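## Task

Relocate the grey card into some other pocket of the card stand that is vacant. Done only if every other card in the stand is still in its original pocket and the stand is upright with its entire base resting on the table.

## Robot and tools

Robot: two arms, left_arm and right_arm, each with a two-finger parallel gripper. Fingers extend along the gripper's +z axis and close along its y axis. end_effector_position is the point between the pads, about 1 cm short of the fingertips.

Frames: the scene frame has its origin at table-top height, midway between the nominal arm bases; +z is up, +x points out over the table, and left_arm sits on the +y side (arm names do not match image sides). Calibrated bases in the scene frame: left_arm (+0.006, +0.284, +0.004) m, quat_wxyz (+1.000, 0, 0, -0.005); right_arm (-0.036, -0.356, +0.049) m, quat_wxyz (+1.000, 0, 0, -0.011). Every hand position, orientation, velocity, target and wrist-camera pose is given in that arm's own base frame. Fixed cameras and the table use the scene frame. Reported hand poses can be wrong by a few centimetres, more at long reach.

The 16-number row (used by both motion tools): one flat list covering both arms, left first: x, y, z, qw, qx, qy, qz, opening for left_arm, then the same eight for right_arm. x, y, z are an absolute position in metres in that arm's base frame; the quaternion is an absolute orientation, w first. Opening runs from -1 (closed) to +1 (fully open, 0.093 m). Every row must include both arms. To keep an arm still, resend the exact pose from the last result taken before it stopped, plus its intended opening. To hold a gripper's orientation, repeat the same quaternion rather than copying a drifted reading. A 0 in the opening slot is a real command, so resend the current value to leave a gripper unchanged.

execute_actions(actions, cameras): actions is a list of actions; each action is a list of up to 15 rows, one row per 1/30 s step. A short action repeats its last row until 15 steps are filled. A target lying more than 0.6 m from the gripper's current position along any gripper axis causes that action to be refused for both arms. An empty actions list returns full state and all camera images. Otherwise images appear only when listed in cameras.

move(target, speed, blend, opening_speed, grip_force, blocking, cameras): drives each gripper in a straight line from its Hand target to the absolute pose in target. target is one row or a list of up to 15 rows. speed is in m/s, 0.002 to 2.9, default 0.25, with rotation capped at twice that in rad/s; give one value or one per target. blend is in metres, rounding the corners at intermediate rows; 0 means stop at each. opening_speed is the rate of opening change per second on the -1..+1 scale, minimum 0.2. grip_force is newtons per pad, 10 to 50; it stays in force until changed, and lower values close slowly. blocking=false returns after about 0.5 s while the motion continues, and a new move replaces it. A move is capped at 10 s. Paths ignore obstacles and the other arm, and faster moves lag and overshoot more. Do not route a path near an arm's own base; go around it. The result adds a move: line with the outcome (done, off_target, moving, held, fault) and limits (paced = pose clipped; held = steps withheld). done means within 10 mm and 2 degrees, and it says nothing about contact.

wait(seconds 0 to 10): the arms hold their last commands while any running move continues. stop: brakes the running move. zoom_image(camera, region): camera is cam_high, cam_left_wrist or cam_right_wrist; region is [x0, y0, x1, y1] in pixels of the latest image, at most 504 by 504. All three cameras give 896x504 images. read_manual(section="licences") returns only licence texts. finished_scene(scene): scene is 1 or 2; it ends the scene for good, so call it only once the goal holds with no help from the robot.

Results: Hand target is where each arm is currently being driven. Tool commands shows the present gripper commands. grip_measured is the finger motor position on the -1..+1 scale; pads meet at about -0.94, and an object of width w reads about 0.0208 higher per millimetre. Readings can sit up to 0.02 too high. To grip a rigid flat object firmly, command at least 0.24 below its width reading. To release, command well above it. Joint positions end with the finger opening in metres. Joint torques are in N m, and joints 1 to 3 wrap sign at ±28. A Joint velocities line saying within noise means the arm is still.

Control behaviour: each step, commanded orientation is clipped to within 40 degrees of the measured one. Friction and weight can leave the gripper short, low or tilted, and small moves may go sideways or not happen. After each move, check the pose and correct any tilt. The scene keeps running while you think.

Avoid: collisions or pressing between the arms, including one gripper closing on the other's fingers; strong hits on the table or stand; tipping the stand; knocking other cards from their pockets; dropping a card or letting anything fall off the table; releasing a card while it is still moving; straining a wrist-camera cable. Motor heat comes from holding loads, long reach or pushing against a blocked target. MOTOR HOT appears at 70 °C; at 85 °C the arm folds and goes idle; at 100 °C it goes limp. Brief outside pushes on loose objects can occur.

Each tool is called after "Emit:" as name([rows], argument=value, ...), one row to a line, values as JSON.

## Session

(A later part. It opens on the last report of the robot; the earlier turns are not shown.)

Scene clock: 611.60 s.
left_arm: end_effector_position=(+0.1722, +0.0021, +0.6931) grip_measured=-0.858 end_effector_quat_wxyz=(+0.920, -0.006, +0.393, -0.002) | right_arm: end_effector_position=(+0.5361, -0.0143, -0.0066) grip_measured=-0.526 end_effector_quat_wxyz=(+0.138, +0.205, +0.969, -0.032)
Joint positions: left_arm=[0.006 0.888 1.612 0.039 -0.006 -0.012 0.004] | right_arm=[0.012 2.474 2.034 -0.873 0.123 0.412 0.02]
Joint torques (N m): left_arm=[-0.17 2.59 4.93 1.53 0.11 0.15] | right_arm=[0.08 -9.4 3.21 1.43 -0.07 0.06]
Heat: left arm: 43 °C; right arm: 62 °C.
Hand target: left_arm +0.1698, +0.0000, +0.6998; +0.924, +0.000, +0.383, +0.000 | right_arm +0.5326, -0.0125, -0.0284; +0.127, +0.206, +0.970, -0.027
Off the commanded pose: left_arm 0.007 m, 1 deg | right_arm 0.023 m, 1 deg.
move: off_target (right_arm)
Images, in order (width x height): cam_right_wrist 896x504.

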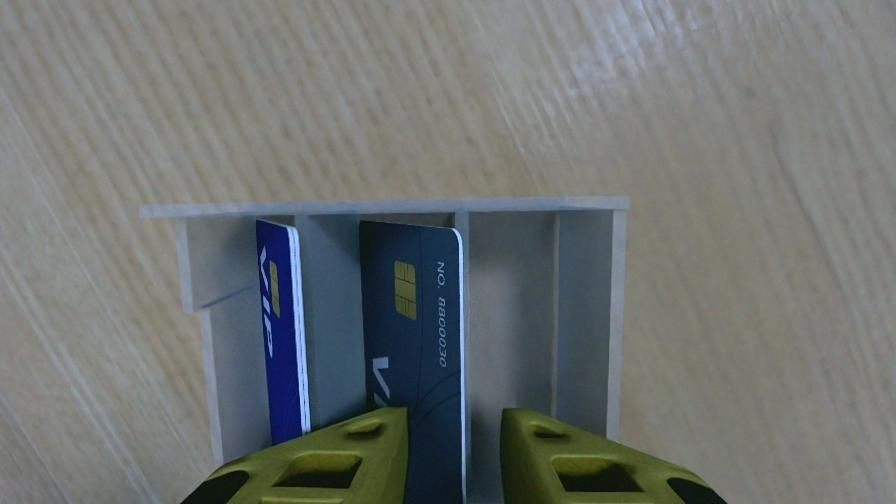

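Emit:
move(target=[0.1700,0.0000,0.7000,0.9239,0,0.3827,0,-0.860,0.5335,-0.0125,-0.0210,0.1277,0.2061,0.9697,-0.0271,-1], speed=0.1, opening_speed=0.6, grip_force=25, cameras=["cam_right_wrist"])

Emit:
zoom_image(camera="cam_right_wrist", region=[200, 330, 640, 504])

Scene clock: 692.40 s.
left_arm: end_effector_position=(+0.1722, +0.0021, +0.6931) grip_measured=-0.858 end_effector_quat_wxyz=(+0.920, -0.006, +0.393, -0.002) | right_arm: end_effector_position=(+0.5377, -0.0137, -0.0066) grip_measured=-0.816 end_effector_quat_wxyz=(+0.141, +0.205, +0.968, -0.030)
Joint positions: left_arm=[0.006 0.888 1.612 0.039 -0.006 -0.012 0.004] | right_arm=[0.012 2.474 2.032 -0.864 0.12 0.412 0.006]
Joint torques (N m): left_arm=[-0.27 2.56 4.96 1.54 0.12 0.16] | right_arm=[0.13 -10.03 4.66 1.12 -0.05 0.05]
Heat: left arm: 43 °C; right arm: 62 °C.
Hand target: left_arm +0.1698, +0.0000, +0.6998; +0.924, +0.000, +0.383, +0.000 | right_arm +0.5333, -0.0124, -0.0207; +0.128, +0.206, +0.970, -0.027
Off the commanded pose: left_arm 0.007 m, 1 deg | right_arm 0.015 m, 2 deg.
grip_force (N): 25, 25
move: off_target (right_arm)
Images, in order (width x height): cam_right_wrist 896x504.

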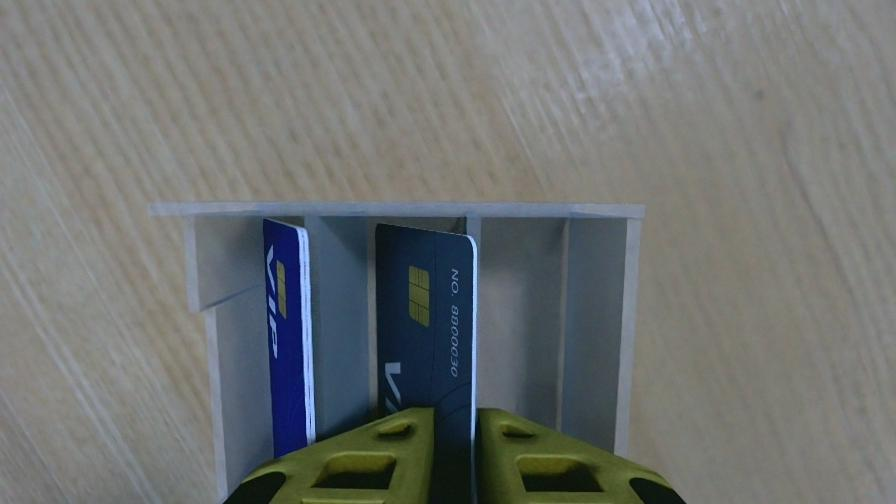

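Scaled by 1.145 from the camera's 896x504 image, which has a finer 1280x720 frame.

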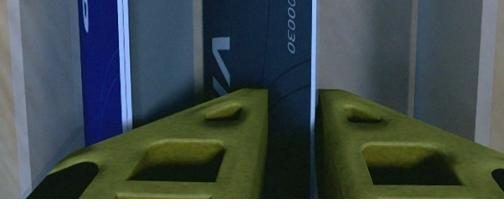

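Emit:
wait(seconds=1.5, cameras=["cam_right_wrist"])

Emit:
zoom_image(camera="cam_right_wrist", region=[200, 330, 640, 504])

Scene clock: 699.60 s.
left_arm: end_effector_position=(+0.1722, +0.0021, +0.6931) grip_measured=-0.858 end_effector_quat_wxyz=(+0.920, -0.006, +0.393, -0.002) | right_arm: end_effector_position=(+0.5377, -0.0136, -0.0066) grip_measured=-0.826 end_effector_quat_wxyz=(+0.141, +0.204, +0.968, -0.030)
Joint positions: left_arm=[0.006 0.888 1.612 0.039 -0.006 -0.012 0.004] | right_arm=[0.012 2.474 2.032 -0.864 0.118 0.412 0.006]
Joint torques (N m): left_arm=[-0.27 2.56 4.96 1.49 0.13 0.17] | right_arm=[0.13 -10 4.7 1.12 -0.04 0.06]
Heat: left arm: 43 °C; right arm: 63 °C.
Hand target: left_arm +0.1698, +0.0000, +0.6998; +0.924, +0.000, +0.383, +0.000 | right_arm +0.5333, -0.0124, -0.0207; +0.128, +0.206, +0.970, -0.027
Tool commands: left_gripper/opening=-0.86 right_gripper/opening=-1.0
Off the commanded pose: left_arm 0.007 m, 1 deg | right_arm 0.015 m, 2 deg.
grip_force (N): 25, 25
wait: 1.50 s; at rest from the start
Images, in order (width x height): cam_right_wrist 896x504.

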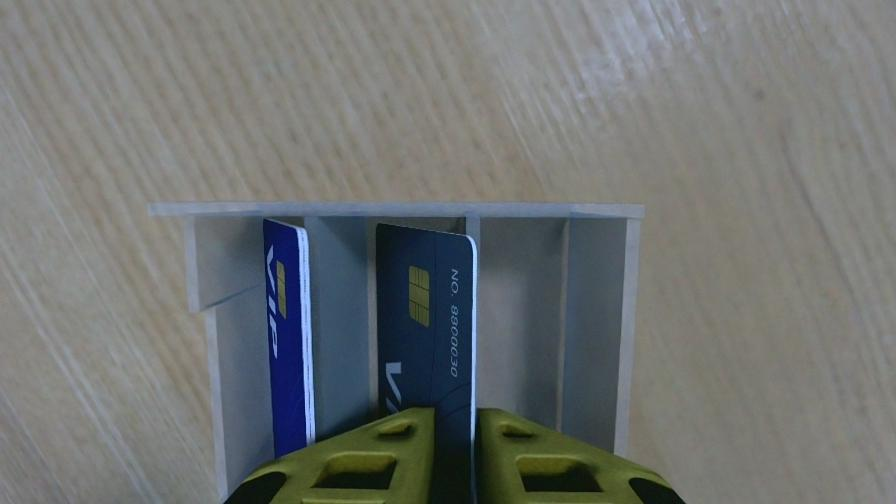

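Scaled by 1.145 from the camera's 896x504 image, which has a finer 1280x720 frame.

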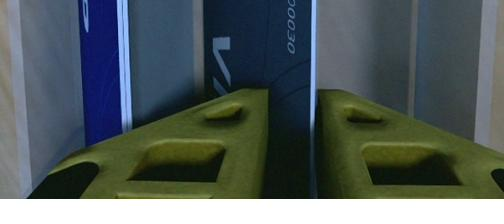

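Emit:
move([
  [0.1700,0.0000,0.7000,0.9239,0,0.3827,0,-0.860,0.5335,-0.0125,-0.0210,0.1277,0.2061,0.9697,-0.0271,-0.524],
  [0.1700,0.0000,0.7000,0.9239,0,0.3827,0,-0.860,0.5335,-0.0125,0.0400,0.1277,0.2061,0.9697,-0.0271,-0.524],
  [0.1700,0.0000,0.7000,0.9239,0,0.3827,0,-0.860,0.5220,-0.0440,0.0450,0.1277,0.2061,0.9697,-0.0271,-0.524],
], speed=0.15, blend=[0, 0.01, 0], opening_speed=0.6, grip_force=50, cameras=["cam_right_wrist"])

Scene clock: 806.13 s.
left_arm: end_effector_position=(+0.1722, +0.0021, +0.6931) grip_measured=-0.858 end_effector_quat_wxyz=(+0.920, -0.006, +0.393, -0.002) | right_arm: end_effector_position=(+0.5241, -0.0507, +0.0304) grip_measured=-0.526 end_effector_quat_wxyz=(+0.122, +0.214, +0.968, -0.037)
Joint positions: left_arm=[0.006 0.888 1.612 0.039 -0.006 -0.012 0.004] | right_arm=[-0.061 2.429 2.106 -1.018 0.111 0.362 0.02]
Joint torques (N m): left_arm=[-0.21 2.62 4.93 1.52 0.12 0.15] | right_arm=[0.76 -14.19 4.89 0.87 -0.13 -0.1]
Heat: left arm: 43 °C; right arm: 67 °C.
Hand target: left_arm +0.1698, +0.0000, +0.6998; +0.924, +0.000, +0.383, +0.000 | right_arm +0.5221, -0.0441, +0.0446; +0.127, +0.206, +0.970, -0.027
Off the commanded pose: left_arm 0.007 m, 1 deg | right_arm 0.016 m, 2 deg.
move: off_target (right_arm)
Images, in order (width x height): cam_right_wrist 896x504.

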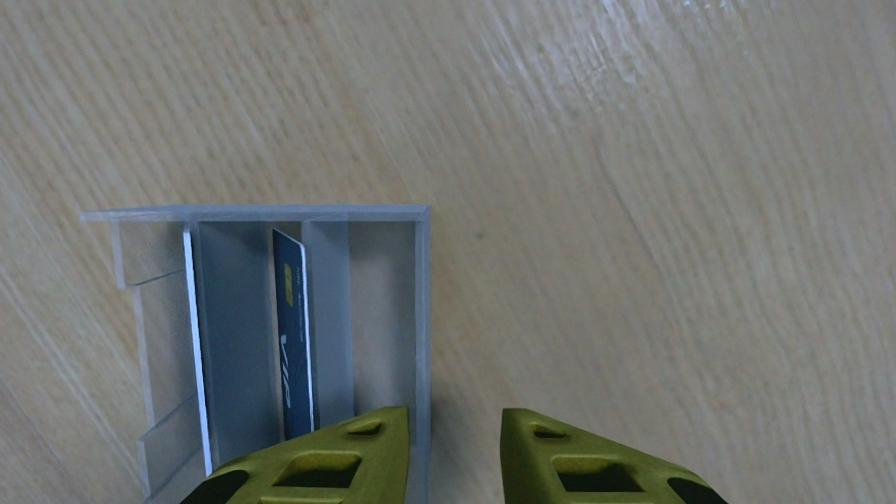

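Emit:
move(target=[0.1700,0.0000,0.7000,0.9239,0,0.3827,0,-0.860,0.2200,-0.0400,0.3000,0.1277,0.2061,0.9697,-0.0271,-0.524], speed=0.3)

Scene clock: 816.47 s.
left_arm: end_effector_position=(+0.1722, +0.0021, +0.6931) grip_measured=-0.858 end_effector_quat_wxyz=(+0.920, -0.006, +0.393, -0.002) | right_arm: end_effector_position=(+0.2225, -0.0422, +0.3032) grip_measured=-0.526 end_effector_quat_wxyz=(+0.224, +0.203, +0.953, -0.027)
Joint positions: left_arm=[0.006 0.888 1.612 0.039 -0.006 -0.012 0.004] | right_arm=[-0.119 1.21 1.66 -1.573 0.092 0.28 0.02]
Joint torques (N m): left_arm=[-0.14 2.54 4.9 1.5 0.12 0.17] | right_arm=[-0.44 -1.69 4.1 1.28 -0.16 -0.08]
Heat: left arm: 43 °C; right arm: 69 °C. Fold the right arm in close to its base, or ease its load, before you think long.
Hand target: left_arm +0.1698, +0.0000, +0.6998; +0.924, +0.000, +0.383, +0.000 | right_arm +0.2203, -0.0402, +0.2995; +0.214, +0.200, +0.956, -0.020
Off the commanded pose: left_arm 0.007 m, 1 deg | right_arm 0.005 m, 11 deg.
MOTOR HOT: joint 2 (shoulder) of the right arm reports 69 °C; the controller's stop level is 85 °C. To cool a motor, set the load down, stop pushing, or move to a pose that needs little force.
joint sent to its limit (right arm) — joint 4 (wrist pitch), lower limit. The joint targets are off in orientation, not in position.
move: off_target (right_arm)

Emit:
wait(seconds=3)

Scene clock: 875.73 s.
left_arm: end_effector_position=(+0.1722, +0.0021, +0.6931) grip_measured=-0.858 end_effector_quat_wxyz=(+0.920, -0.006, +0.393, -0.002) | right_arm: end_effector_position=(+0.2225, -0.0421, +0.3032) grip_measured=-0.526 end_effector_quat_wxyz=(+0.224, +0.202, +0.953, -0.027)
Joint positions: left_arm=[0.006 0.888 1.612 0.039 -0.006 -0.012 0.004] | right_arm=[-0.119 1.21 1.66 -1.573 0.092 0.279 0.02]
Joint torques (N m): left_arm=[-0.23 2.55 5 1.52 0.1 0.17] | right_arm=[-0.44 -1.74 4.16 1.28 -0.15 -0.1]
Heat: left arm: 43 °C; right arm: 47 °C.
Hand target: left_arm +0.1698, +0.0000, +0.6998; +0.924, +0.000, +0.383, +0.000 | right_arm +0.2203, -0.0401, +0.2995; +0.214, +0.200, +0.956, -0.020
Tool commands: left_gripper/opening=-0.86 right_gripper/opening=-0.524
Off the commanded pose: left_arm 0.007 m, 1 deg | right_arm 0.005 m, 11 deg.
MOTOR HOT: cleared for the motors of the right arm.
wait: 3.00 s; at rest from the start

Emit:
move([
  [0.1700,0.0000,0.7000,0.9239,0,0.3827,0,-0.860,0.5200,-0.0400,0.1000,0.1277,0.2061,0.9697,-0.0271,-0.524],
  [0.1700,0.0000,0.7000,0.9239,0,0.3827,0,-0.860,0.5270,-0.0400,0.0150,0.1277,0.2061,0.9697,-0.0271,-0.524],
], speed=[0.3,0.15], blend=[0.02, 0], cameras=["cam_right_wrist"])

Scene clock: 891.30 s.
left_arm: end_effector_position=(+0.1722, +0.0021, +0.6931) grip_measured=-0.858 end_effector_quat_wxyz=(+0.920, -0.006, +0.393, -0.002) | right_arm: end_effector_position=(+0.5249, -0.0427, +0.0202) grip_measured=-0.526 end_effector_quat_wxyz=(+0.126, +0.204, +0.970, -0.027)
Joint positions: left_arm=[0.006 0.888 1.612 0.039 -0.006 -0.012 0.004] | right_arm=[-0.052 2.421 2.051 -0.959 0.092 0.352 0.02]
Joint torques (N m): left_arm=[-0.2 2.55 4.89 1.51 0.13 0.15] | right_arm=[0.66 -10.52 5.41 1.15 0.11 0.11]
Heat: left arm: 43 °C; right arm: 46 °C.
Hand target: left_arm +0.1698, +0.0000, +0.6998; +0.924, +0.000, +0.383, +0.000 | right_arm +0.5269, -0.0399, +0.0150; +0.128, +0.206, +0.970, -0.027
Off the commanded pose: left_arm 0.007 m, 1 deg | right_arm 0.006 m, 0 deg.
move: done
Images, in order (width x height): cam_right_wrist 896x504.

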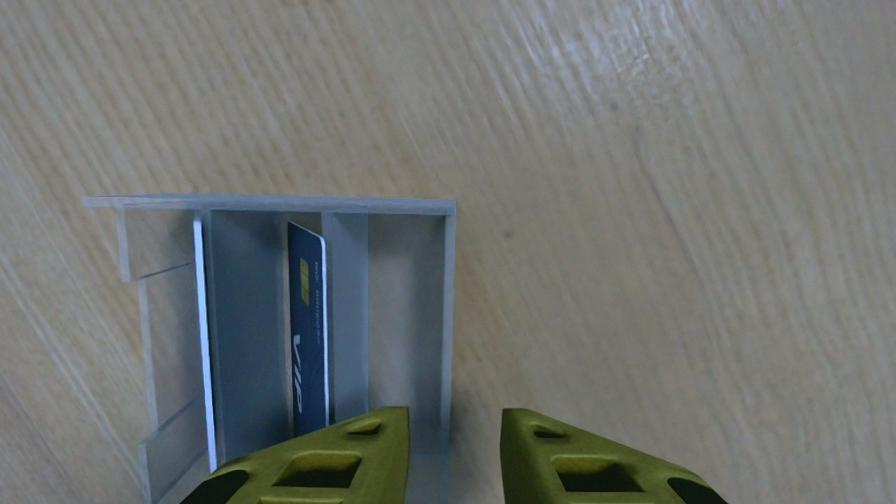

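Emit:
move(target=[0.1700,0.0000,0.7000,0.9239,0,0.3827,0,-0.860,0.5415,-0.0500,0.0100,0.1277,0.2061,0.9697,-0.0271,-0.524], speed=0.15, cameras=["cam_right_wrist"])

Scene clock: 904.37 s.
left_arm: end_effector_position=(+0.1722, +0.0021, +0.6931) grip_measured=-0.858 end_effector_quat_wxyz=(+0.920, -0.006, +0.393, -0.002) | right_arm: end_effector_position=(+0.5399, -0.0468, +0.0125) grip_measured=-0.526 end_effector_quat_wxyz=(+0.131, +0.207, +0.969, -0.027)
Joint positions: left_arm=[0.006 0.888 1.612 0.039 -0.006 -0.012 0.004] | right_arm=[-0.058 2.493 2.149 -0.974 0.092 0.352 0.02]
Joint torques (N m): left_arm=[-0.27 2.62 4.88 1.5 0.11 0.16] | right_arm=[-0.46 -10.22 7.71 0.89 0.05 -0.09]
Heat: left arm: 43 °C; right arm: 49 °C.
Hand target: left_arm +0.1698, +0.0000, +0.6998; +0.924, +0.000, +0.383, +0.000 | right_arm +0.5414, -0.0500, +0.0100; +0.128, +0.206, +0.970, -0.027
Off the commanded pose: left_arm 0.007 m, 1 deg | right_arm 0.004 m, 0 deg.
move: done
Images, in order (width x height): cam_right_wrist 896x504.

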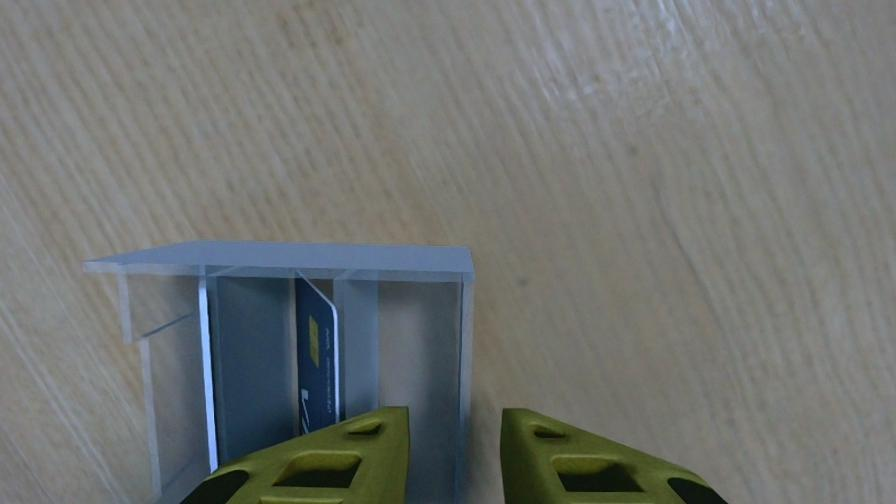

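Emit:
move(target=[0.1700,0.0000,0.7000,0.9239,0,0.3827,0,-0.860,0.5410,-0.0505,-0.0100,0.1277,0.2061,0.9697,-0.0271,-0.524], speed=0.1, cameras=["cam_right_wrist"])

Scene clock: 912.30 s.
left_arm: end_effector_position=(+0.1722, +0.0021, +0.6931) grip_measured=-0.858 end_effector_quat_wxyz=(+0.920, -0.006, +0.393, -0.002) | right_arm: end_effector_position=(+0.5413, -0.0469, +0.0000) grip_measured=-0.526 end_effector_quat_wxyz=(+0.132, +0.207, +0.969, -0.027)
Joint positions: left_arm=[0.006 0.888 1.612 0.039 -0.006 -0.012 0.004] | right_arm=[-0.058 2.508 2.126 -0.935 0.092 0.351 0.02]
Joint torques (N m): left_arm=[-0.23 2.61 4.9 1.53 0.13 0.14] | right_arm=[-0.53 -10.51 5.07 1.18 0.04 -0.08]
Heat: left arm: 43 °C; right arm: 51 °C.
Hand target: left_arm +0.1698, +0.0000, +0.6998; +0.924, +0.000, +0.383, +0.000 | right_arm +0.5408, -0.0505, -0.0099; +0.128, +0.206, +0.970, -0.027
Off the commanded pose: left_arm 0.007 m, 1 deg | right_arm 0.011 m, 0 deg.
move: off_target (right_arm)
Images, in order (width x height): cam_right_wrist 896x504.

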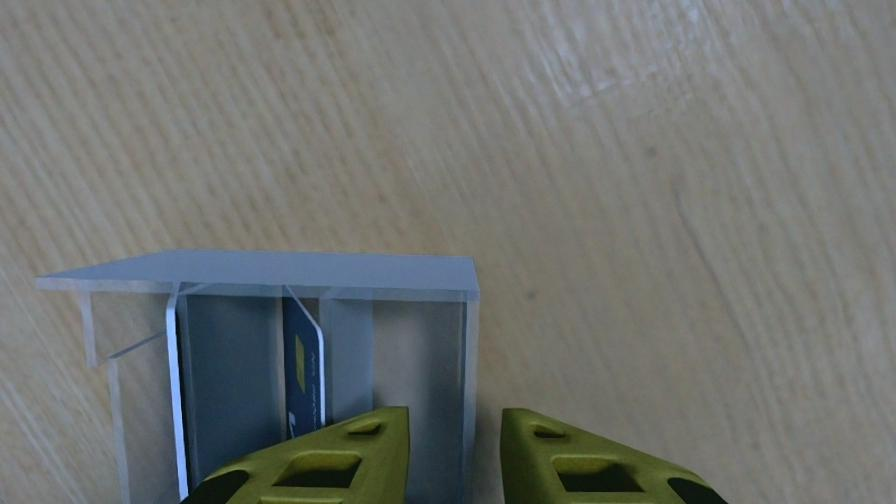

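Emit:
move(target=[0.1700,0.0000,0.7000,0.9239,0,0.3827,0,-0.860,0.5400,-0.0505,-0.0180,0.1277,0.2061,0.9697,-0.0271,-0.524], speed=0.1, cameras=["cam_right_wrist"])

Scene clock: 918.00 s.
left_arm: end_effector_position=(+0.1722, +0.0021, +0.6931) grip_measured=-0.858 end_effector_quat_wxyz=(+0.920, -0.006, +0.393, -0.002) | right_arm: end_effector_position=(+0.5418, -0.0469, -0.0054) grip_measured=-0.526 end_effector_quat_wxyz=(+0.134, +0.207, +0.969, -0.026)
Joint positions: left_arm=[0.006 0.888 1.612 0.039 -0.006 -0.012 0.004] | right_arm=[-0.058 2.508 2.103 -0.906 0.092 0.35 0.02]
Joint torques (N m): left_arm=[-0.17 2.52 4.93 1.53 0.12 0.15] | right_arm=[-0.49 -10.35 4.66 1.22 0.04 -0.06]
Heat: left arm: 43 °C; right arm: 55 °C.
Hand target: left_arm +0.1698, +0.0000, +0.6998; +0.924, +0.000, +0.383, +0.000 | right_arm +0.5396, -0.0505, -0.0179; +0.127, +0.206, +0.970, -0.027
Off the commanded pose: left_arm 0.007 m, 1 deg | right_arm 0.013 m, 1 deg.
move: off_target (right_arm)
Images, in order (width x height): cam_right_wrist 896x504.

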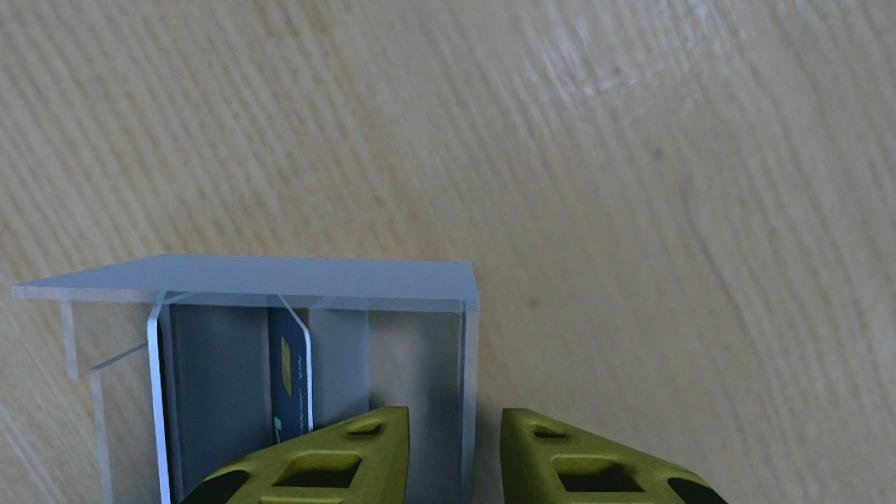

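Emit:
move(target=[0.1700,0.0000,0.7000,0.9239,0,0.3827,0,-0.860,0.5400,-0.0505,-0.0180,0.1277,0.2061,0.9697,-0.0271,-1], speed=0.1, opening_speed=0.5, cameras=["cam_right_wrist"])

Emit:
zoom_image(camera="cam_right_wrist", region=[300, 330, 600, 504])

Scene clock: 929.00 s.
left_arm: end_effector_position=(+0.1722, +0.0021, +0.6931) grip_measured=-0.858 end_effector_quat_wxyz=(+0.920, -0.006, +0.393, -0.002) | right_arm: end_effector_position=(+0.5421, -0.0478, -0.0053) grip_measured=-0.983 end_effector_quat_wxyz=(+0.135, +0.207, +0.969, -0.026)
Joint positions: left_arm=[0.006 0.888 1.612 0.039 -0.006 -0.012 0.004] | right_arm=[-0.06 2.508 2.103 -0.904 0.092 0.35 0]
Joint torques (N m): left_arm=[-0.32 2.55 4.92 1.53 0.12 0.16] | right_arm=[-0.31 -10.33 4.66 1.21 0.06 -0.09]
Heat: left arm: 43 °C; right arm: 59 °C.
Hand target: left_arm +0.1698, +0.0000, +0.6998; +0.924, +0.000, +0.383, +0.000 | right_arm +0.5397, -0.0503, -0.0178; +0.128, +0.206, +0.970, -0.027
Off the commanded pose: left_arm 0.007 m, 1 deg | right_arm 0.013 m, 1 deg.
move: off_target (right_arm)
Images, in order (width x height): cam_right_wrist 896x504.

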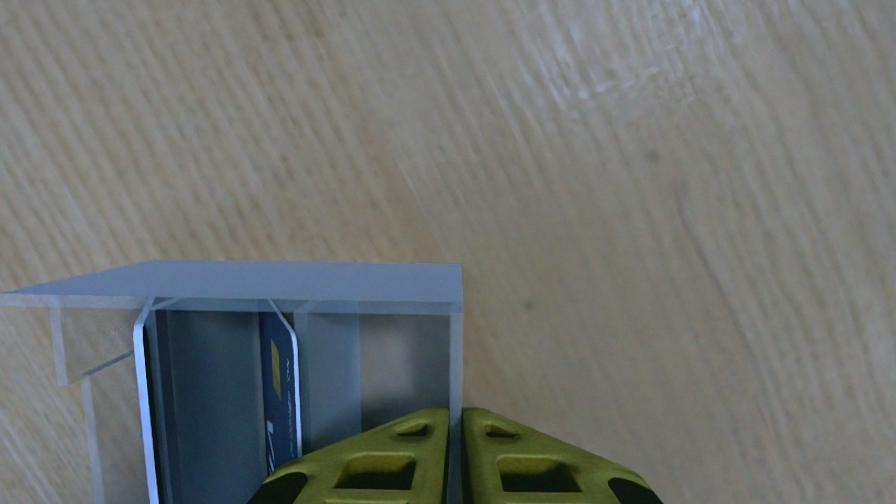

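Scaled by 1.680 from the camera's 896x504 image, which has a finer 1280x720 frame.

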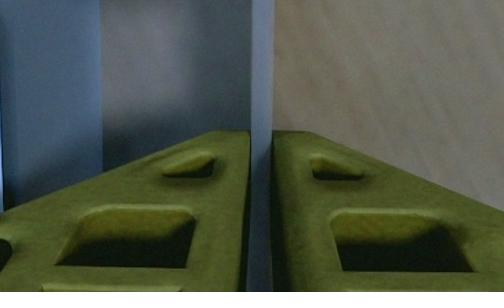

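Emit:
move([
  [0.1700,0.0000,0.7000,0.9239,0,0.3827,0,-0.860,0.5400,-0.0505,0.0500,0.1277,0.2061,0.9697,-0.0271,-1],
  [0.1700,0.0000,0.7000,0.9239,0,0.3827,0,-0.860,0.4200,-0.0505,0.1100,0.1277,0.2061,0.9697,-0.0271,-1],
], speed=[0.08,0.12], blend=[0.02, 0], cameras=["all"])

Scene clock: 944.90 s.
left_arm: end_effector_position=(+0.1722, +0.0021, +0.6931) grip_measured=-0.858 end_effector_quat_wxyz=(+0.920, -0.006, +0.393, -0.002) | right_arm: end_effector_position=(+0.4180, -0.0489, +0.1001) grip_measured=-0.983 end_effector_quat_wxyz=(+0.110, +0.207, +0.972, -0.032)
Joint positions: left_arm=[0.006 0.888 1.612 0.039 -0.006 -0.012 0.004] | right_arm=[-0.08 1.954 1.628 -1.034 0.092 0.33 0]
Joint torques (N m): left_arm=[-0.24 2.59 4.94 1.5 0.11 0.14] | right_arm=[-0.38 -10.62 5.04 1.1 -0.01 -0.1]
Heat: left arm: 43 °C; right arm: 63 °C.
Hand target: left_arm +0.1698, +0.0000, +0.6998; +0.924, +0.000, +0.383, +0.000 | right_arm +0.4199, -0.0505, +0.1100; +0.127, +0.206, +0.970, -0.027
Off the commanded pose: left_arm 0.007 m, 1 deg | right_arm 0.010 m, 2 deg.
move: done

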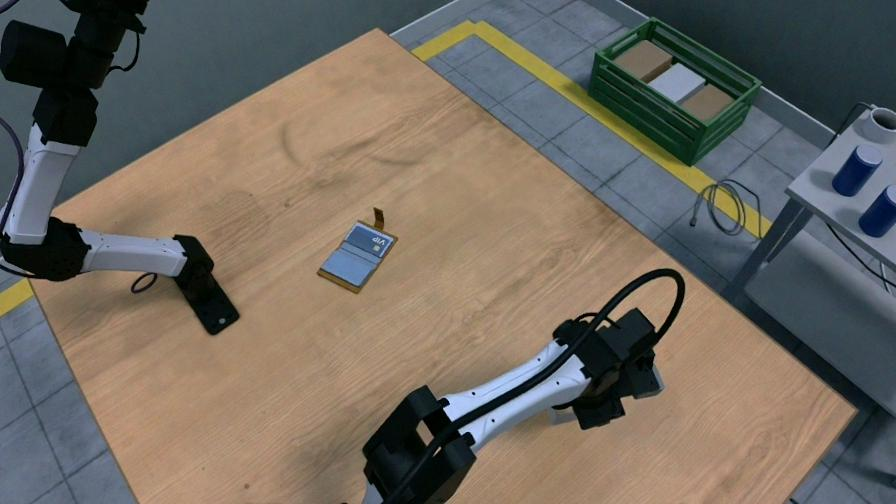

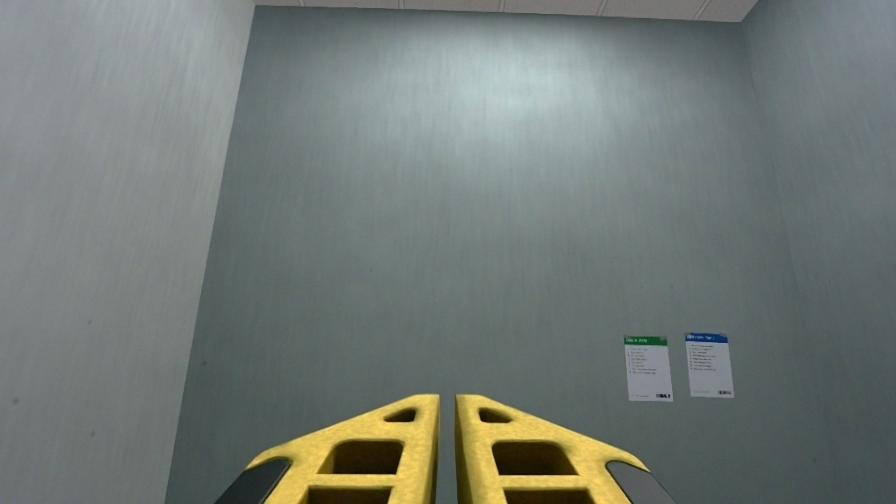

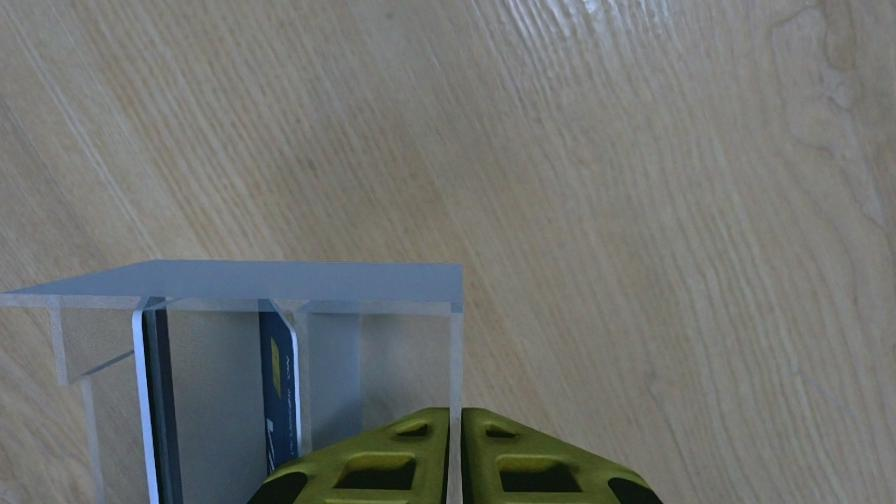

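Emit:
move(target=[0.1700,0.0000,0.7000,0.9239,0,0.3827,0,-0.860,0.4000,-0.0505,0.1100,0.0598,0.1583,0.9329,-0.3175,-1], speed=0.2, cameras=["all"])

Scene clock: 966.70 s.
left_arm: end_effector_position=(+0.1722, +0.0021, +0.6931) grip_measured=-0.858 end_effector_quat_wxyz=(+0.920, -0.006, +0.393, -0.002) | right_arm: end_effector_position=(+0.3959, -0.0492, +0.1059) grip_measured=-0.983 end_effector_quat_wxyz=(+0.054, +0.155, +0.937, -0.307)
Joint positions: left_arm=[0.006 0.888 1.612 0.039 -0.006 -0.012 0.004] | right_arm=[0.127 2.101 1.758 -1.313 0.629 0.484 0]
Joint torques (N m): left_arm=[-0.17 2.61 4.93 1.51 0.11 0.15] | right_arm=[0.47 -7.97 7.35 0.24 0.79 0.16]
Heat: left arm: 43 °C; right arm: 61 °C.
Hand target: left_arm +0.1698, +0.0000, +0.6998; +0.924, +0.000, +0.383, +0.000 | right_arm +0.3999, -0.0505, +0.1101; +0.060, +0.158, +0.933, -0.317
Off the commanded pose: left_arm 0.007 m, 1 deg | right_arm 0.006 m, 2 deg.
move: done

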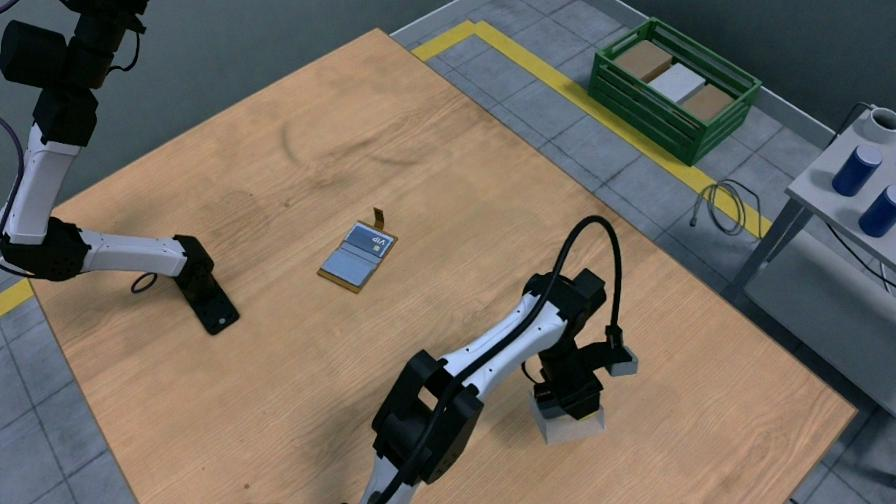

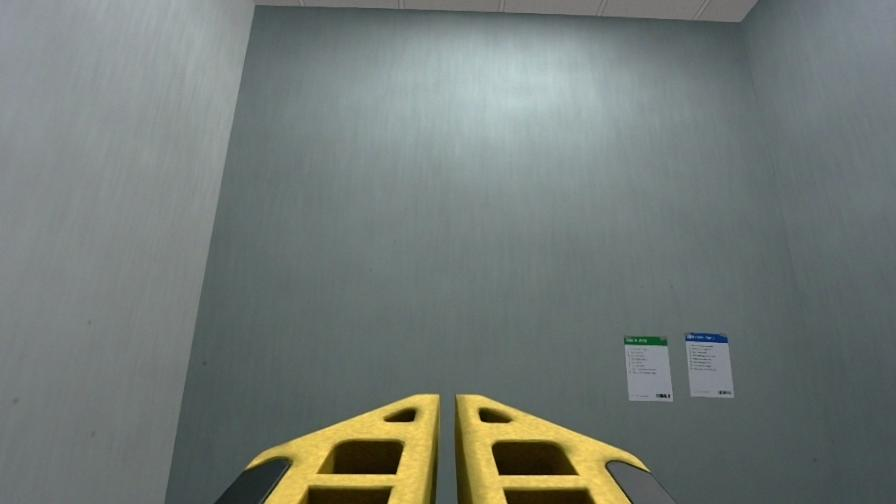

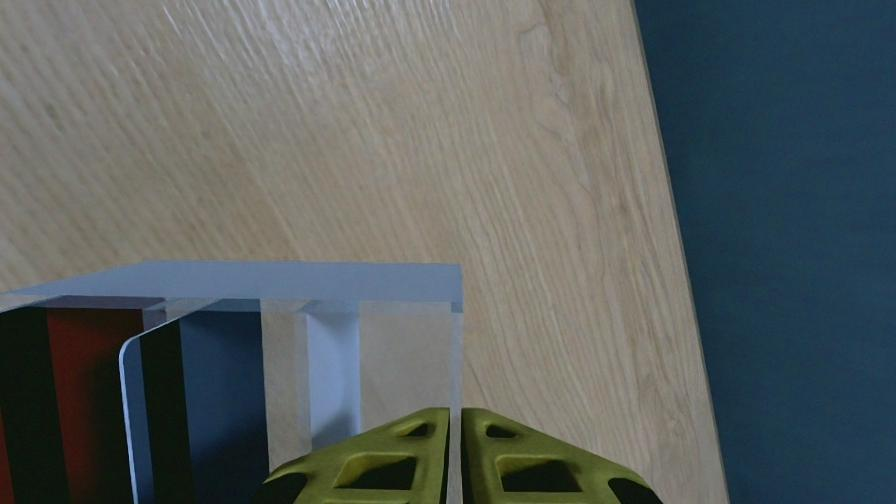

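Emit:
move(target=[0.1700,0.0000,0.7000,0.9239,0,0.3827,0,-0.860,0.4000,-0.0505,0.0700,0.1204,0.2015,0.9700,-0.0610,-1], speed=0.12, cameras=["cam_right_wrist"])

Scene clock: 1042.13 s.
left_arm: end_effector_position=(+0.1722, +0.0021, +0.6931) grip_measured=-0.858 end_effector_quat_wxyz=(+0.920, -0.006, +0.393, -0.002) | right_arm: end_effector_position=(+0.3956, -0.0517, +0.0587) grip_measured=-0.983 end_effector_quat_wxyz=(+0.098, +0.202, +0.972, -0.074)
Joint positions: left_arm=[0.006 0.888 1.612 0.039 -0.006 -0.012 0.004] | right_arm=[-0.056 1.93 1.425 -0.892 0.176 0.338 0]
Joint torques (N m): left_arm=[-0.16 2.66 4.9 1.52 0.12 0.16] | right_arm=[-0.35 -10.76 4.82 1.09 -0.1 -0.06]
Heat: left arm: 43 °C; right arm: 54 °C.
Hand target: left_arm +0.1698, +0.0000, +0.6998; +0.924, +0.000, +0.383, +0.000 | right_arm +0.3999, -0.0505, +0.0700; +0.120, +0.201, +0.970, -0.061
Off the commanded pose: left_arm 0.007 m, 1 deg | right_arm 0.012 m, 3 deg.
move: off_target (right_arm)
Images, in order (width x height): cam_right_wrist 896x504.

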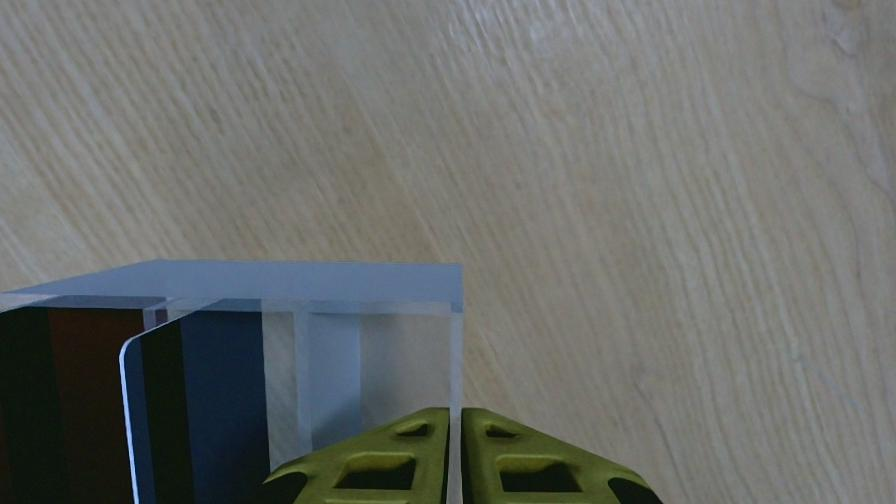

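Emit:
move(target=[0.1700,0.0000,0.7000,0.9239,0,0.3827,0,-0.860,0.4000,-0.0505,0.0250,0.1494,0.2027,0.9666,-0.0494,-1], speed=0.06, cameras=["cam_right_wrist"])

Scene clock: 1062.03 s.
left_arm: end_effector_position=(+0.1722, +0.0021, +0.6931) grip_measured=-0.858 end_effector_quat_wxyz=(+0.920, -0.006, +0.393, -0.002) | right_arm: end_effector_position=(+0.3950, -0.0504, +0.0179) grip_measured=-0.983 end_effector_quat_wxyz=(+0.132, +0.202, +0.968, -0.061)
Joint positions: left_arm=[0.006 0.888 1.612 0.039 -0.006 -0.012 0.004] | right_arm=[-0.06 1.926 1.234 -0.633 0.159 0.332 0]
Joint torques (N m): left_arm=[-0.28 2.7 4.82 1.51 0.09 0.15] | right_arm=[-0.51 -9.57 4.74 1.25 -0.11 -0.07]
Heat: left arm: 43 °C; right arm: 60 °C.
Hand target: left_arm +0.1698, +0.0000, +0.6998; +0.924, +0.000, +0.383, +0.000 | right_arm +0.3999, -0.0505, +0.0251; +0.149, +0.203, +0.967, -0.050
Off the commanded pose: left_arm 0.007 m, 1 deg | right_arm 0.009 m, 2 deg.
move: done
Images, in order (width x height): cam_right_wrist 896x504.

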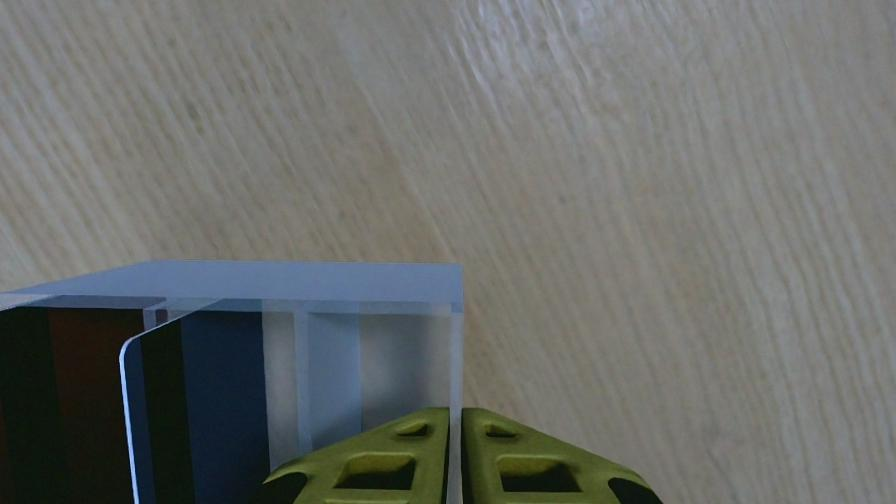

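Emit:
move(target=[0.1700,0.0000,0.7000,0.9239,0,0.3827,0,-0.860,0.4000,-0.0505,0.0120,0.1512,0.2040,0.9664,-0.0410,-1], speed=0.03, cameras=["cam_right_wrist"])

Scene clock: 1081.40 s.
left_arm: end_effector_position=(+0.1722, +0.0021, +0.6931) grip_measured=-0.858 end_effector_quat_wxyz=(+0.920, -0.006, +0.393, -0.002) | right_arm: end_effector_position=(+0.3965, -0.0511, +0.0114) grip_measured=-0.983 end_effector_quat_wxyz=(+0.142, +0.205, +0.967, -0.052)
Joint positions: left_arm=[0.006 0.888 1.612 0.039 -0.006 -0.012 0.004] | right_arm=[-0.069 1.926 1.201 -0.576 0.141 0.33 0]
Joint torques (N m): left_arm=[-0.16 2.61 4.9 1.52 0.12 0.16] | right_arm=[-0.43 -8.14 4.72 1.31 -0.12 -0.08]
Heat: left arm: 43 °C; right arm: 61 °C.
Hand target: left_arm +0.1698, +0.0000, +0.6998; +0.924, +0.000, +0.383, +0.000 | right_arm +0.3999, -0.0505, +0.0121; +0.151, +0.204, +0.966, -0.041
Off the commanded pose: left_arm 0.007 m, 1 deg | right_arm 0.004 m, 2 deg.
move: done
Images, in order (width x height): cam_right_wrist 896x504.

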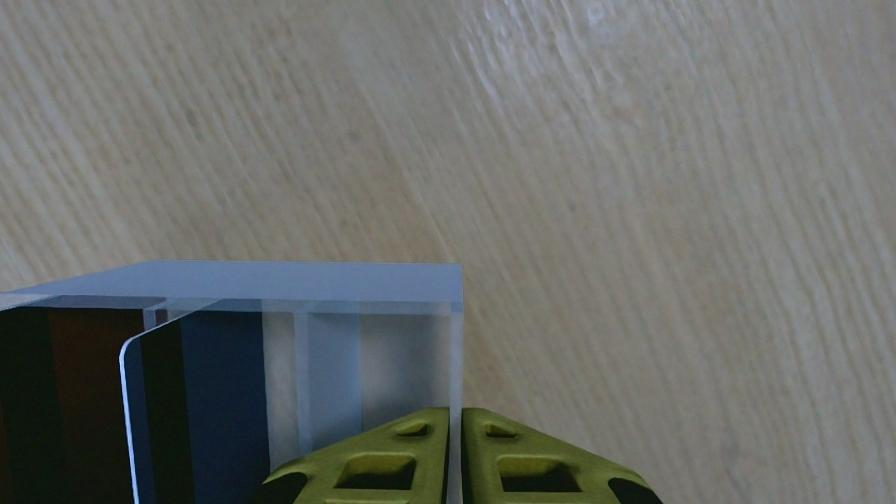

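Emit:
move(target=[0.1700,0.0000,0.7000,0.9239,0,0.3827,0,-0.860,0.4000,-0.0505,0.0060,0.1386,0.2046,0.9683,-0.0383,-1], speed=0.03, cameras=["cam_right_wrist"])

Scene clock: 1093.20 s.
left_arm: end_effector_position=(+0.1722, +0.0021, +0.6931) grip_measured=-0.858 end_effector_quat_wxyz=(+0.920, -0.006, +0.393, -0.002) | right_arm: end_effector_position=(+0.3953, -0.0511, +0.0068) grip_measured=-0.983 end_effector_quat_wxyz=(+0.136, +0.206, +0.968, -0.049)
Joint positions: left_arm=[0.006 0.888 1.612 0.039 -0.006 -0.012 0.004] | right_arm=[-0.073 1.938 1.201 -0.576 0.132 0.329 0]
Joint torques (N m): left_arm=[-0.25 2.63 4.94 1.52 0.12 0.15] | right_arm=[-0.39 -7.13 6.05 1.12 -0.14 -0.06]
Heat: left arm: 43 °C; right arm: 60 °C.
Hand target: left_arm +0.1698, +0.0000, +0.6998; +0.924, +0.000, +0.383, +0.000 | right_arm +0.4000, -0.0505, +0.0062; +0.139, +0.205, +0.968, -0.038
Off the commanded pose: left_arm 0.007 m, 1 deg | right_arm 0.005 m, 1 deg.
move: done
Images, in order (width x height): cam_right_wrist 896x504.

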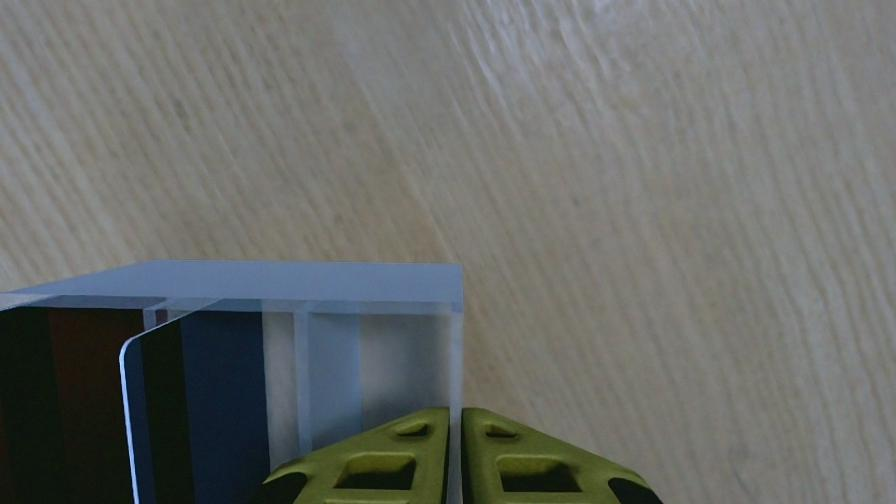

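Emit:
move(target=[0.1700,0.0000,0.7000,0.9239,0,0.3827,0,-0.860,0.4000,-0.0505,0.0010,0.1395,0.2052,0.9682,-0.0341,-1], speed=0.03)

Scene clock: 1101.83 s.
left_arm: end_effector_position=(+0.1722, +0.0021, +0.6931) grip_measured=-0.858 end_effector_quat_wxyz=(+0.920, -0.006, +0.393, -0.002) | right_arm: end_effector_position=(+0.3959, -0.0512, +0.0045) grip_measured=-0.983 end_effector_quat_wxyz=(+0.135, +0.206, +0.968, -0.045)
Joint positions: left_arm=[0.006 0.888 1.612 0.039 -0.006 -0.012 0.004] | right_arm=[-0.077 1.944 1.201 -0.57 0.123 0.328 0]
Joint torques (N m): left_arm=[-0.25 2.65 4.89 1.53 0.12 0.15] | right_arm=[-0.4 -7.13 5.12 1.26 -0.15 -0.08]
Heat: left arm: 43 °C; right arm: 58 °C.
Hand target: left_arm +0.1698, +0.0000, +0.6998; +0.924, +0.000, +0.383, +0.000 | right_arm +0.4000, -0.0505, +0.0012; +0.140, +0.205, +0.968, -0.034
Off the commanded pose: left_arm 0.007 m, 1 deg | right_arm 0.005 m, 1 deg.
move: done

Emit:
move(target=[0.1700,0.0000,0.7000,0.9239,0,0.3827,0,-0.860,0.4000,-0.0505,-0.0040,0.1395,0.2052,0.9682,-0.0341,-1], speed=0.03)

Scene clock: 1110.17 s.
left_arm: end_effector_position=(+0.1722, +0.0021, +0.6931) grip_measured=-0.858 end_effector_quat_wxyz=(+0.920, -0.006, +0.393, -0.002) | right_arm: end_effector_position=(+0.3992, -0.0514, +0.0020) grip_measured=-0.983 end_effector_quat_wxyz=(+0.139, +0.207, +0.967, -0.044)
Joint positions: left_arm=[0.006 0.888 1.612 0.039 -0.006 -0.012 0.004] | right_arm=[-0.077 1.954 1.201 -0.551 0.123 0.328 0]
Joint torques (N m): left_arm=[-0.23 2.56 4.9 1.52 0.13 0.15] | right_arm=[-0.4 -7.09 4.45 1.29 -0.15 -0.08]
Heat: left arm: 43 °C; right arm: 56 °C.
Hand target: left_arm +0.1698, +0.0000, +0.6998; +0.924, +0.000, +0.383, +0.000 | right_arm +0.3999, -0.0505, -0.0039; +0.139, +0.205, +0.968, -0.034
Off the commanded pose: left_arm 0.007 m, 1 deg | right_arm 0.006 m, 1 deg.
move: done

Emit:
move(target=[0.1700,0.0000,0.7000,0.9239,0,0.3827,0,-0.860,0.3980,-0.0505,-0.0090,0.1400,0.2058,0.9681,-0.0310,-1], speed=0.03, cameras=["cam_right_wrist","cam_high"])

Emit:
zoom_image(camera="cam_high", region=[440, 300, 700, 500])

Scene clock: 1116.70 s.
left_arm: end_effector_position=(+0.1722, +0.0021, +0.6931) grip_measured=-0.858 end_effector_quat_wxyz=(+0.920, -0.006, +0.393, -0.002) | right_arm: end_effector_position=(+0.3962, -0.0510, -0.0032) grip_measured=-0.983 end_effector_quat_wxyz=(+0.138, +0.207, +0.968, -0.040)
Joint positions: left_arm=[0.006 0.888 1.612 0.039 -0.006 -0.012 0.004] | right_arm=[-0.08 1.954 1.178 -0.529 0.115 0.326 0]
Joint torques (N m): left_arm=[-0.16 2.7 4.94 1.52 0.12 0.16] | right_arm=[-0.43 -6.99 4.57 1.3 -0.14 -0.07]
Heat: left arm: 43 °C; right arm: 56 °C.
Hand target: left_arm +0.1698, +0.0000, +0.6998; +0.924, +0.000, +0.383, +0.000 | right_arm +0.3978, -0.0506, -0.0090; +0.140, +0.206, +0.968, -0.031
Off the commanded pose: left_arm 0.007 m, 1 deg | right_arm 0.006 m, 1 deg.
move: done
Images, in order (width x height): cam_high 896x504, cam_right_wrist 896x504.

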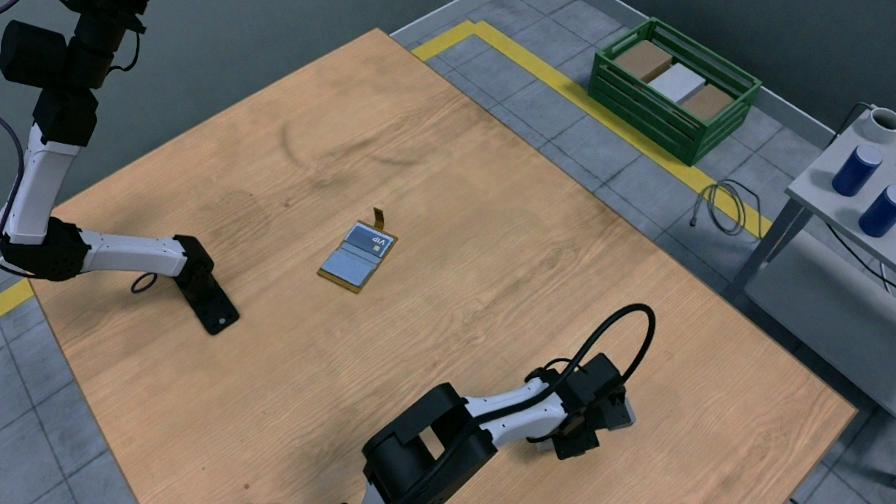

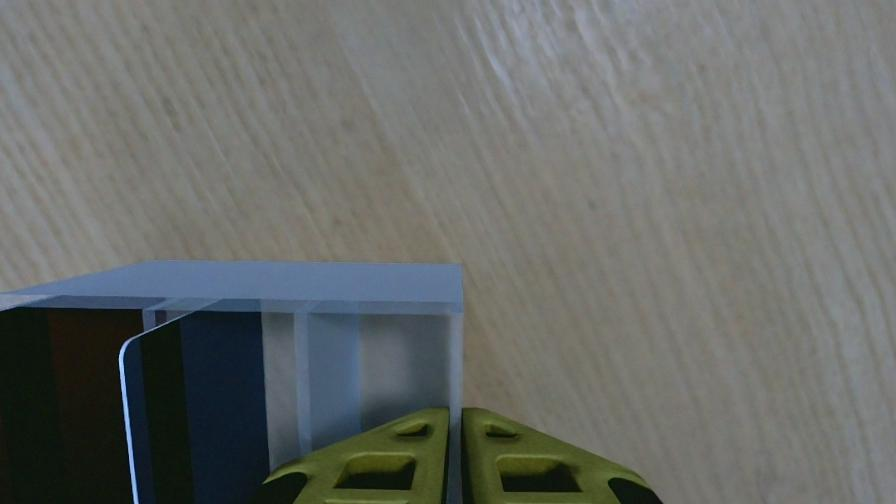

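Scaled by 1.938 from the camera's 896x504 image, which has a finer 1280x720 frame.

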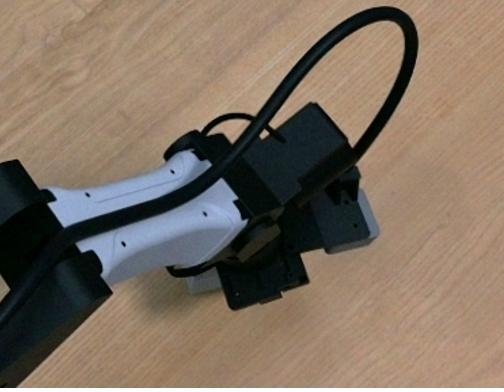

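Emit:
move(target=[0.1700,0.0000,0.7000,0.9239,0,0.3827,0,-0.860,0.3980,-0.0505,-0.0130,0.1415,0.2068,0.9679,-0.0245,-1], speed=0.03)

Scene clock: 1123.60 s.
left_arm: end_effector_position=(+0.1722, +0.0021, +0.6931) grip_measured=-0.858 end_effector_quat_wxyz=(+0.920, -0.006, +0.393, -0.002) | right_arm: end_effector_position=(+0.3968, -0.0513, -0.0057) grip_measured=-0.983 end_effector_quat_wxyz=(+0.141, +0.209, +0.967, -0.033)
Joint positions: left_arm=[0.006 0.888 1.612 0.039 -0.006 -0.012 0.004] | right_arm=[-0.086 1.956 1.169 -0.511 0.101 0.325 0]
Joint torques (N m): left_arm=[-0.16 2.59 4.88 1.51 0.13 0.15] | right_arm=[-0.35 -6.76 4.29 1.35 -0.18 -0.04]
Heat: left arm: 43 °C; right arm: 55 °C.
Hand target: left_arm +0.1698, +0.0000, +0.6998; +0.924, +0.000, +0.383, +0.000 | right_arm +0.3978, -0.0504, -0.0128; +0.141, +0.207, +0.968, -0.025
Off the commanded pose: left_arm 0.007 m, 1 deg | right_arm 0.007 m, 1 deg.
move: done

Emit:
move(target=[0.1700,0.0000,0.7000,0.9239,0,0.3827,0,-0.860,0.3980,-0.0505,-0.0170,0.1360,0.2070,0.9687,-0.0220,-1], speed=0.03, cameras=["cam_right_wrist"])

Scene clock: 1141.93 s.
left_arm: end_effector_position=(+0.1722, +0.0021, +0.6931) grip_measured=-0.858 end_effector_quat_wxyz=(+0.920, -0.006, +0.393, -0.002) | right_arm: end_effector_position=(+0.3970, -0.0516, -0.0064) grip_measured=-0.983 end_effector_quat_wxyz=(+0.141, +0.209, +0.967, -0.032)
Joint positions: left_arm=[0.006 0.888 1.612 0.039 -0.006 -0.012 0.004] | right_arm=[-0.089 1.958 1.169 -0.508 0.097 0.323 0]
Joint torques (N m): left_arm=[-0.18 2.54 4.9 1.52 0.11 0.15] | right_arm=[-0.35 -5.86 4.74 1.31 -0.19 -0.07]
Heat: left arm: 43 °C; right arm: 53 °C.
Hand target: left_arm +0.1698, +0.0000, +0.6998; +0.924, +0.000, +0.383, +0.000 | right_arm +0.3976, -0.0504, -0.0167; +0.136, +0.207, +0.969, -0.022
Off the commanded pose: left_arm 0.007 m, 1 deg | right_arm 0.011 m, 1 deg.
move: off_target (right_arm)
Images, in order (width x height): cam_right_wrist 896x504.

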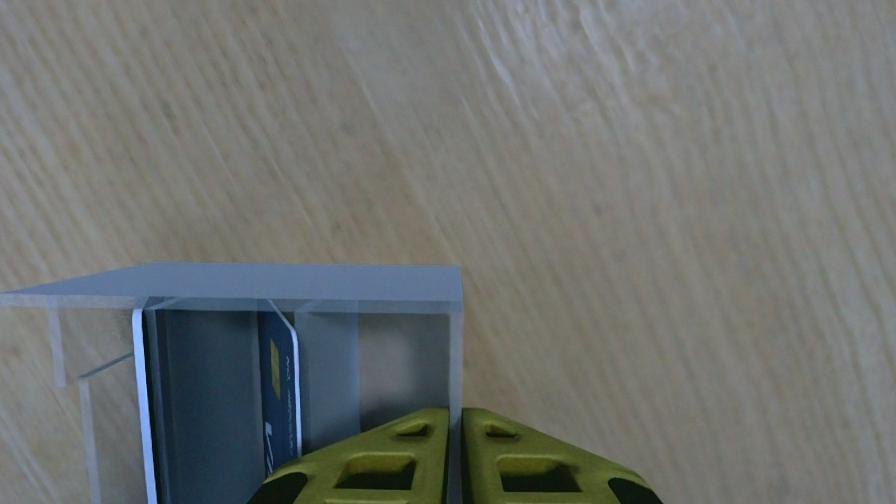

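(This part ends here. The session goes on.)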